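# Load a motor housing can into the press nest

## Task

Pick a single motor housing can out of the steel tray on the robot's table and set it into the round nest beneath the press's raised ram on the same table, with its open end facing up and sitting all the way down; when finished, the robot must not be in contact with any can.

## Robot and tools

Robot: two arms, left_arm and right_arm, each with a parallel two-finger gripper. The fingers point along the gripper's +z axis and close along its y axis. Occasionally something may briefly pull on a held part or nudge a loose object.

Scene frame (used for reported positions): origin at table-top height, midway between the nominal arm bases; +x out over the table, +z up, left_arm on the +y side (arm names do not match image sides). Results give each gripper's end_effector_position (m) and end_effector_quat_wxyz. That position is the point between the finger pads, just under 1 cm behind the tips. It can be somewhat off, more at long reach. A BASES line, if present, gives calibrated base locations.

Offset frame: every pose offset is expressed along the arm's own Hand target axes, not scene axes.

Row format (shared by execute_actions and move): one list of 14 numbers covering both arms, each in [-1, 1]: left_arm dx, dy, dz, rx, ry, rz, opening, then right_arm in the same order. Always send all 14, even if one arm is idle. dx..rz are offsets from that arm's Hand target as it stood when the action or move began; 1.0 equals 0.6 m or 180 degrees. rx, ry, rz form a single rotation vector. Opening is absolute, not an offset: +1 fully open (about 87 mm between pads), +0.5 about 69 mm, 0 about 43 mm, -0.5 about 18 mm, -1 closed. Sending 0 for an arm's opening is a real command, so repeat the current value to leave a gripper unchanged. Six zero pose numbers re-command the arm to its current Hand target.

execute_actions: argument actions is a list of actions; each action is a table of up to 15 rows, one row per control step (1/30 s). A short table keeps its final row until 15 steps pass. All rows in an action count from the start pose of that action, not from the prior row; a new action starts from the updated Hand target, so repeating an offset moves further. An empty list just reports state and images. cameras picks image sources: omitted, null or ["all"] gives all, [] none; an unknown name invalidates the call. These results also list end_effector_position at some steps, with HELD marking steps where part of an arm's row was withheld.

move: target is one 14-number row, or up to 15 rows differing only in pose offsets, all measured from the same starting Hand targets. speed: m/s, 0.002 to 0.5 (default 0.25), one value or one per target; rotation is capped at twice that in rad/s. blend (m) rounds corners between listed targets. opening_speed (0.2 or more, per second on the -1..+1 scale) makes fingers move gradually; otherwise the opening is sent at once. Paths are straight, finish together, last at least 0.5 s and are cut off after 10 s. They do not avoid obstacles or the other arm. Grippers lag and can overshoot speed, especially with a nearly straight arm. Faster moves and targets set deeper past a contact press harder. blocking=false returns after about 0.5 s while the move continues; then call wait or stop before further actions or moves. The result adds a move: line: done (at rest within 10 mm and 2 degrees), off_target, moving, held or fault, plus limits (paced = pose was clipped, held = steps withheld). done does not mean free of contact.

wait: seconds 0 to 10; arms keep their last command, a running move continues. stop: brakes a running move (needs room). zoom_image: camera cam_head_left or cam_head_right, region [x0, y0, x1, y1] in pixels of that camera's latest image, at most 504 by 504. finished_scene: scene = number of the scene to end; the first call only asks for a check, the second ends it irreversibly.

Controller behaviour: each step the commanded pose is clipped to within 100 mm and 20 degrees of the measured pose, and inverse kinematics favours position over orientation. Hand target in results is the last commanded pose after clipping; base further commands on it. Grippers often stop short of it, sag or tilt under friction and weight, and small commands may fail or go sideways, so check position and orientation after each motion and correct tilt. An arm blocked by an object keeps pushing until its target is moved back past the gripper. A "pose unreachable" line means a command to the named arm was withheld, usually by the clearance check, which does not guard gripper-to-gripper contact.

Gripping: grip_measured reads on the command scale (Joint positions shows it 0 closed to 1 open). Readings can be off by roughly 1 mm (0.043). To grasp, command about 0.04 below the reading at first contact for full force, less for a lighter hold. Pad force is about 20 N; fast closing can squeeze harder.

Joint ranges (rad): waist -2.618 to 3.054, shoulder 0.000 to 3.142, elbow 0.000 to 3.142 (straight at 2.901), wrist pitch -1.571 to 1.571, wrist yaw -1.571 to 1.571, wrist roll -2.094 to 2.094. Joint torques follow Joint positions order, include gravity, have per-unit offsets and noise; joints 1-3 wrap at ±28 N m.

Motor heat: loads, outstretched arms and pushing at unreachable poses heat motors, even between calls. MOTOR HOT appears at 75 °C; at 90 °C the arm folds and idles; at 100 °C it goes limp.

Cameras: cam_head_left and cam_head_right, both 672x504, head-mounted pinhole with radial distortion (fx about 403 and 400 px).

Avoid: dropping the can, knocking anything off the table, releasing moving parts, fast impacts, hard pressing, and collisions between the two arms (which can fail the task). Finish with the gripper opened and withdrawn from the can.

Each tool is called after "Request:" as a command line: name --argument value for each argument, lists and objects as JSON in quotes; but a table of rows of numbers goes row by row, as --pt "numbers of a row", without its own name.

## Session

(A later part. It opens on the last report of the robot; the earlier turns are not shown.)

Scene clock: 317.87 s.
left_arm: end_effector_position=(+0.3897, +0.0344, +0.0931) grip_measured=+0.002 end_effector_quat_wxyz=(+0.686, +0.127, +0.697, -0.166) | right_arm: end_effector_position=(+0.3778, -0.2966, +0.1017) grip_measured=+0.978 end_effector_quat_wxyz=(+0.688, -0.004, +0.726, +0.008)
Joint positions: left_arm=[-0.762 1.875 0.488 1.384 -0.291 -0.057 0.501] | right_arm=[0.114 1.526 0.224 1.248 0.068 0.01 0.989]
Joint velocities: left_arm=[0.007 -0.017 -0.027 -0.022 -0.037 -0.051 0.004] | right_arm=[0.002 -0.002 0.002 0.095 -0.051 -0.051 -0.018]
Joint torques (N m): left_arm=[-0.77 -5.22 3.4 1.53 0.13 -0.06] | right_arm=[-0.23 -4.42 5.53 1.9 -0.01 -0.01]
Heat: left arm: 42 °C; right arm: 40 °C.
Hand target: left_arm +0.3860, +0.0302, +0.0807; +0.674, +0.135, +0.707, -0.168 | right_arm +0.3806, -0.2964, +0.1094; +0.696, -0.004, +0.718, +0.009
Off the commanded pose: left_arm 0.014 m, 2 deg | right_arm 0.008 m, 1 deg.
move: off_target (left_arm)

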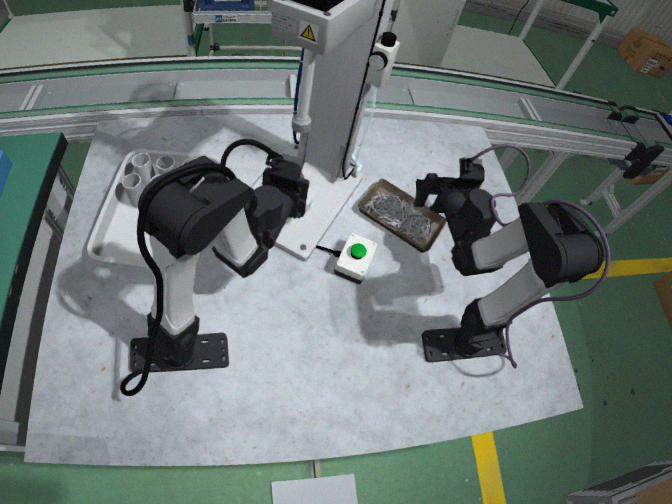

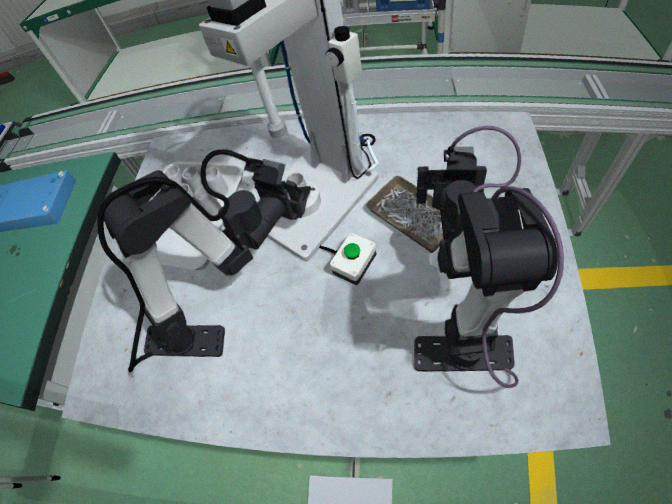

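Request:
move --target '[0.0,0,0.0,0,-0.025,0,-0.15,0,0,0,0,0,0,1]' --speed 0.03

Request:
zoom_image --camera "cam_head_right" --region '[260, 140, 340, 220]'

Scene clock: 323.87 s.
left_arm: end_effector_position=(+0.3888, +0.0335, +0.0931) grip_measured=+0.001 end_effector_quat_wxyz=(+0.713, +0.120, +0.669, -0.173) | right_arm: end_effector_position=(+0.3778, -0.2966, +0.1017) grip_measured=+0.978 end_effector_quat_wxyz=(+0.688, -0.004, +0.726, +0.008)
Joint positions: left_arm=[-0.77 1.979 0.472 1.588 -0.3 -0.037 0.501] | right_arm=[0.114 1.526 0.224 1.248 0.068 0.01 0.989]
Joint velocities: left_arm=[0.002 -0.002 -0.002 -0.007 -0.051 0.007 -0.001] | right_arm=[-0.002 -0.007 0.007 0.007 0.007 -0.007 0.013]
Joint torques (N m): left_arm=[-0.69 -5.76 2.7 1.45 0.13 -0.03] | right_arm=[-0.21 -4.42 5.53 1.9 -0.01 -0.01]
Heat: left arm: 41 °C; right arm: 40 °C.
Hand target: left_arm +0.3857, +0.0306, +0.0803; +0.701, +0.128, +0.680, -0.173 | right_arm +0.3806, -0.2964, +0.1094; +0.696, -0.004, +0.718, +0.009
Off the commanded pose: left_arm 0.013 m, 2 deg | right_arm 0.008 m, 1 deg.
joint read past its limit (left arm) — joint 4 (wrist pitch), upper limit.
move: off_target (left_arm)

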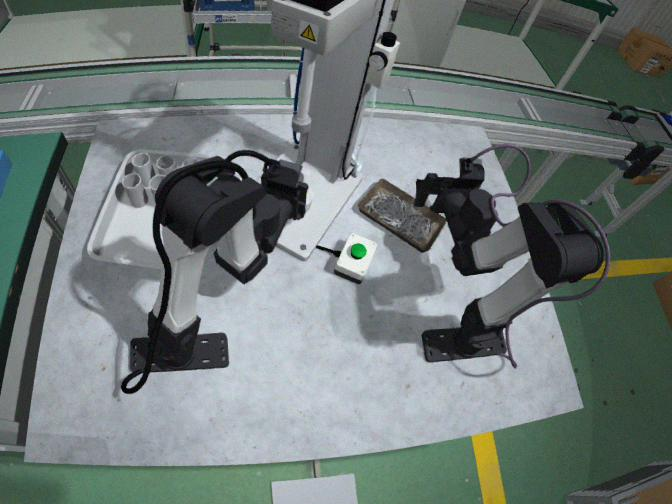

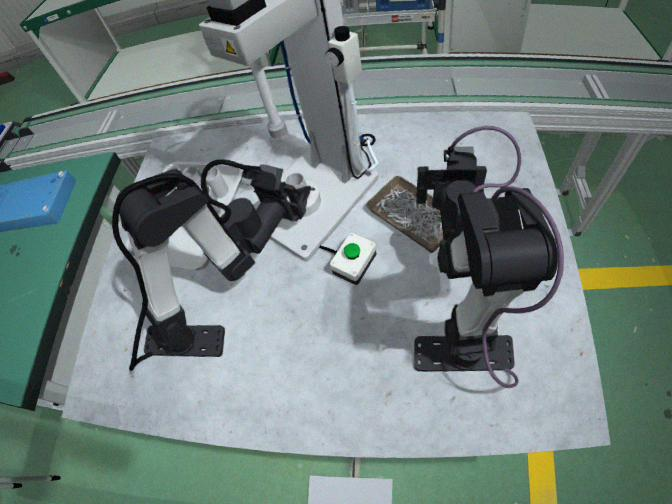

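Scaled by 6.300.

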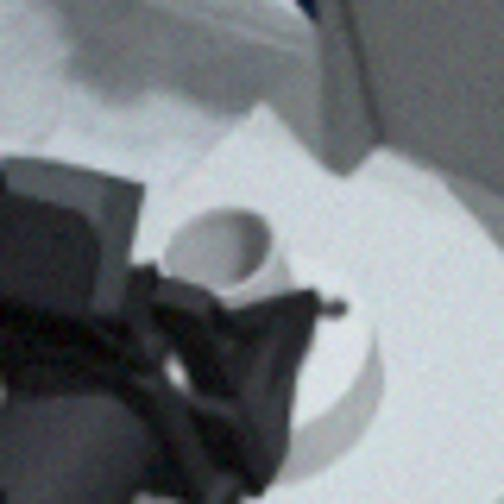

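Request:
move --target '[-0.016,0.002,0.0,0,0.02,0,-0.15,0,0,0,0,0,0,1]' --speed 0.04

Request:
zoom_image --camera "cam_head_right" --region '[260, 140, 340, 220]'

Scene clock: 329.70 s.
left_arm: end_effector_position=(+0.3877, +0.0326, +0.0923) grip_measured=+0.001 end_effector_quat_wxyz=(+0.690, +0.131, +0.692, -0.166) | right_arm: end_effector_position=(+0.3778, -0.2966, +0.1017) grip_measured=+0.978 end_effector_quat_wxyz=(+0.688, -0.004, +0.726, +0.008)
Joint positions: left_arm=[-0.77 1.89 0.482 1.415 -0.294 -0.047 0.5] | right_arm=[0.114 1.526 0.224 1.248 0.068 0.01 0.989]
Joint velocities: left_arm=[-0.002 -0.007 0.017 -0.022 -0.051 -0.007 0.001] | right_arm=[0.012 -0.012 0.017 -0.037 0.022 -0.037 -0.003]
Joint torques (N m): left_arm=[0.29 -9.78 3.52 1.09 0.18 -0.13] | right_arm=[-0.21 -4.41 5.53 1.9 -0.01 0]
Heat: left arm: 40 °C; right arm: 40 °C.
Hand target: left_arm +0.3865, +0.0320, +0.0903; +0.679, +0.133, +0.702, -0.169 | right_arm +0.3806, -0.2964, +0.1094; +0.696, -0.004, +0.718, +0.009
Off the commanded pose: left_arm 0.003 m, 2 deg | right_arm 0.008 m, 1 deg.
move: done

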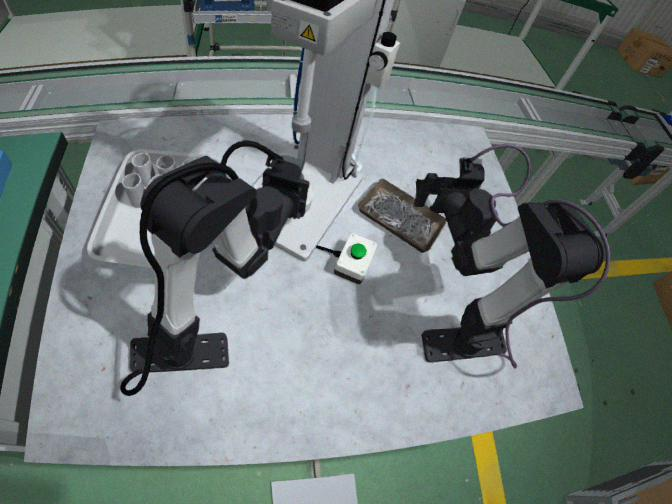

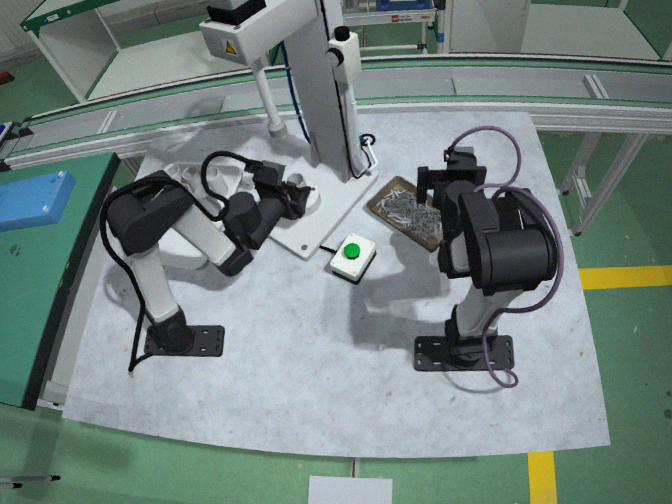

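Scaled by 6.300.

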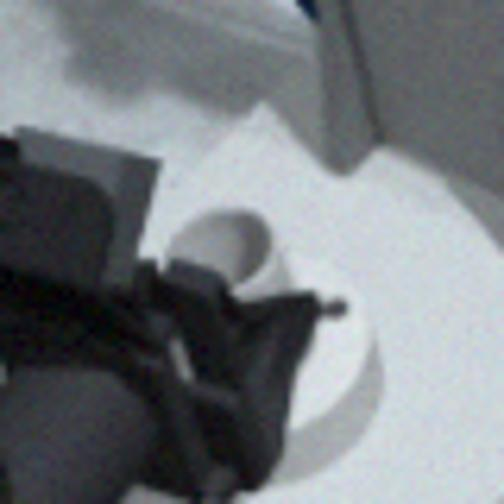

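Request:
move --target '[-0.004,0,0,0,0,0,0.25,0,0,0,0,0,0,1]' --opening_speed 0.3 --cameras '[]'

Request:
move --target '[0,0,0,0,0,0,0.6,0,0,0,0,0,0,1]' --opening_speed 0.5

Request:
zoom_image --camera "cam_head_right" --region '[260, 140, 340, 220]'

Scene clock: 334.50 s.
left_arm: end_effector_position=(+0.3858, +0.0328, +0.0837) grip_measured=+0.250 end_effector_quat_wxyz=(+0.676, +0.138, +0.706, -0.162) | right_arm: end_effector_position=(+0.3778, -0.2966, +0.1017) grip_measured=+0.978 end_effector_quat_wxyz=(+0.688, -0.004, +0.726, +0.008)
Joint positions: left_arm=[-0.77 1.88 0.483 1.359 -0.288 -0.052 0.625] | right_arm=[0.114 1.526 0.224 1.248 0.068 0.01 0.989]
Joint velocities: left_arm=[-0.007 -0.017 -0.007 -0.007 0.066 0.007 -0.001] | right_arm=[-0.002 -0.012 -0.012 -0.022 -0.051 0.081 -0.013]
Joint torques (N m): left_arm=[0.27 -10.06 3.67 1.49 0.17 -0.07] | right_arm=[-0.23 -4.41 5.53 1.9 -0.01 0]
Heat: left arm: 40 °C; right arm: 40 °C.
Hand target: left_arm +0.3865, +0.0320, +0.0926; +0.679, +0.133, +0.702, -0.169 | right_arm +0.3806, -0.2964, +0.1094; +0.696, -0.004, +0.718, +0.009
Off the commanded pose: left_arm 0.009 m, 1 deg | right_arm 0.008 m, 1 deg.
move: done
No camera images: "cameras" was empty.

Scene clock: 335.40 s.
left_arm: end_effector_position=(+0.3856, +0.0324, +0.0837) grip_measured=+0.600 end_effector_quat_wxyz=(+0.675, +0.139, +0.706, -0.162) | right_arm: end_effector_position=(+0.3778, -0.2966, +0.1017) grip_measured=+0.978 end_effector_quat_wxyz=(+0.688, -0.004, +0.726, +0.008)
Joint positions: left_arm=[-0.77 1.88 0.483 1.359 -0.285 -0.052 0.8] | right_arm=[0.114 1.526 0.224 1.248 0.068 0.01 0.989]
Joint velocities: left_arm=[-0.012 0.017 0.007 -0.022 0.037 -0.007 -0.008] | right_arm=[0.002 0.002 -0.007 -0.022 -0.037 -0.037 -0.008]
Joint torques (N m): left_arm=[0.39 -9.99 3.7 1.51 0.12 -0.08] | right_arm=[-0.23 -4.42 5.53 1.9 -0.01 0]
Heat: left arm: 40 °C; right arm: 40 °C.
Hand target: left_arm +0.3865, +0.0320, +0.0926; +0.679, +0.133, +0.702, -0.169 | right_arm +0.3806, -0.2964, +0.1094; +0.696, -0.004, +0.718, +0.009
Off the commanded pose: left_arm 0.009 m, 1 deg | right_arm 0.008 m, 1 deg.
move: done

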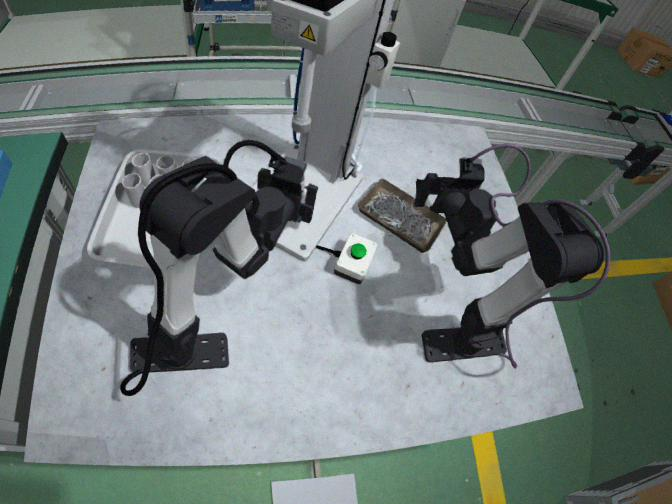

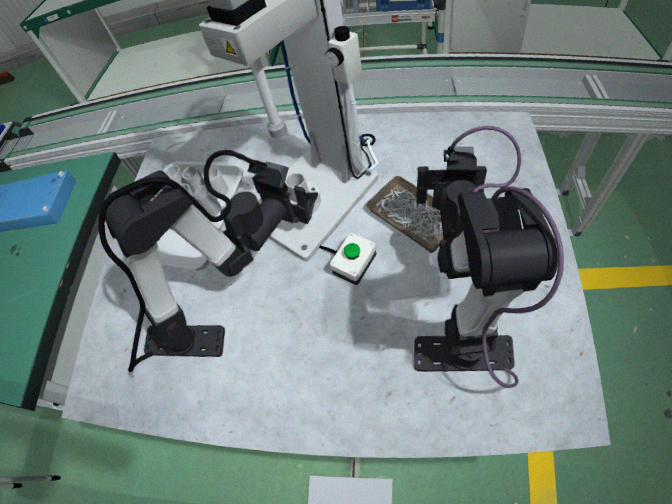

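Scaled by 6.300.

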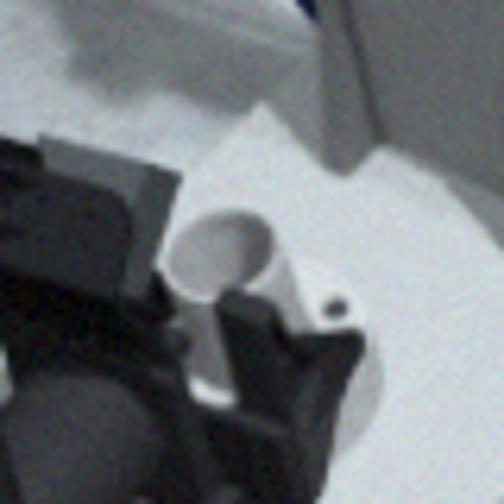

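Open fully, then withdraw.

Request:
move --target '[-0.012,0.004,-0.25,0,0,0,1,0,0,0,0,0,0,1]' --speed 0.1

Request:
zoom_image --camera "cam_head_right" --region '[260, 140, 340, 220]'

Request:
zoom_image --camera "cam_head_left" --region '[260, 140, 340, 220]'

Scene clock: 342.03 s.
left_arm: end_effector_position=(+0.2528, +0.0931, +0.1088) grip_measured=+0.972 end_effector_quat_wxyz=(+0.672, +0.132, +0.709, -0.167) | right_arm: end_effector_position=(+0.3778, -0.2966, +0.1017) grip_measured=+0.978 end_effector_quat_wxyz=(+0.688, -0.004, +0.726, +0.008)
Joint positions: left_arm=[-1.063 1.092 0.02 1.022 -0.581 -0.087 0.986] | right_arm=[0.114 1.526 0.224 1.248 0.068 0.01 0.989]
Joint velocities: left_arm=[-0.002 0.002 -0.012 -0.022 -0.125 -0.037 -0.003] | right_arm=[-0.007 0.007 0.002 0.037 -0.081 -0.051 -0.013]
Joint torques (N m): left_arm=[-0.69 -2.85 4.18 1.48 -0.04 -0.08] | right_arm=[-0.23 -4.42 5.53 1.9 -0.01 0]
Heat: left arm: 39 °C; right arm: 40 °C.
Hand target: left_arm +0.2501, +0.0951, +0.1066; +0.676, +0.129, +0.704, -0.173 | right_arm +0.3806, -0.2964, +0.1094; +0.696, -0.004, +0.718, +0.009
Off the commanded pose: left_arm 0.008 m, 1 deg | right_arm 0.008 m, 1 deg.
joint sent to its limit (left arm) — joint 3 (elbow), lower limit, where the elbow is as bent as it goes. The joint targets are off in position, not in orientation.
move: done

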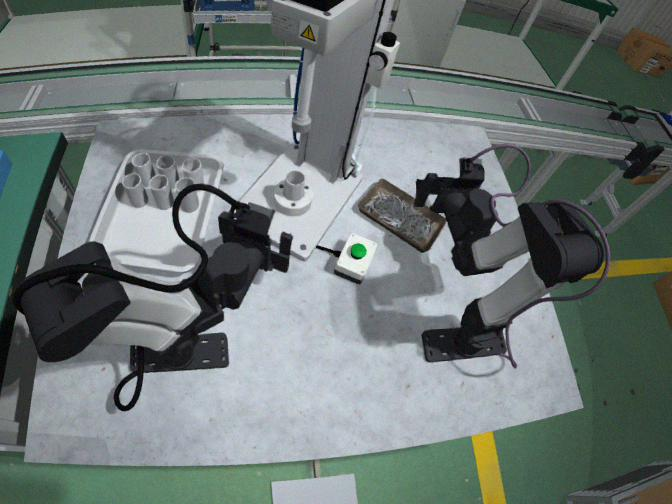

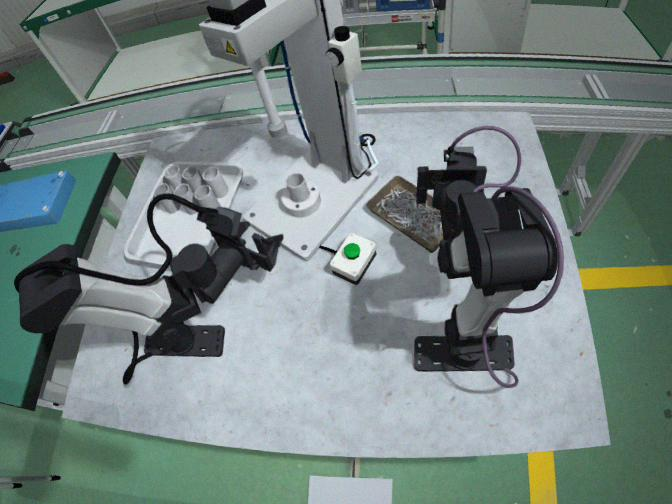

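Scaled by 6.300.

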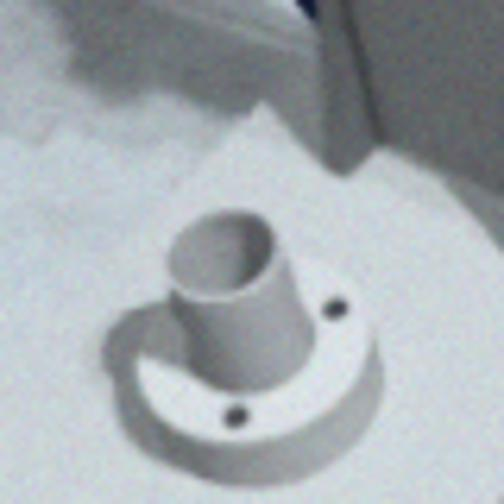

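Scaled by 6.300.

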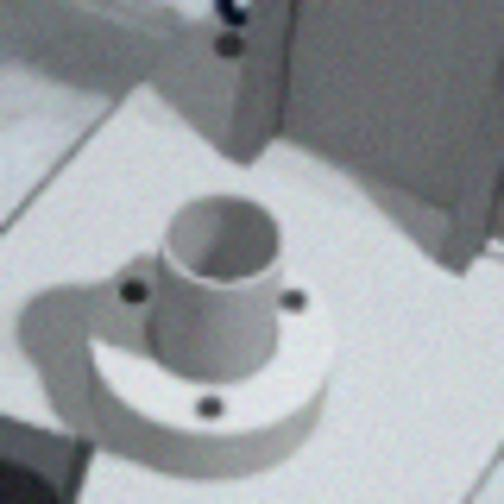

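Request:
finished_scene --scene 2

This call ended nothing. Check each condition of the task against the scene as it is now, look again where you are not sure, and mend what is not met. Then call finished_scene again.

Request:
zoom_image --camera "cam_head_right" --region '[275, 165, 325, 215]'

Scaled by 10.080.

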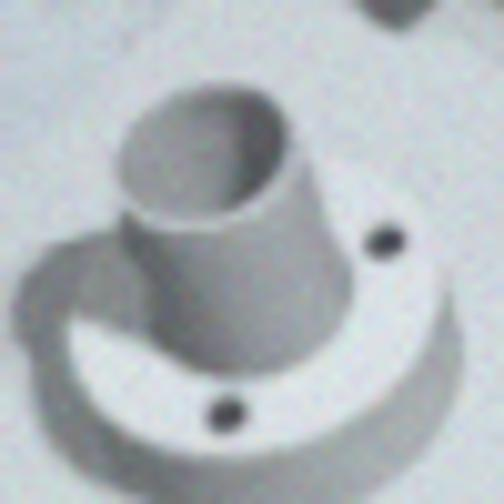

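Request:
finished_scene --scene 2

The scene is finished: the task was done.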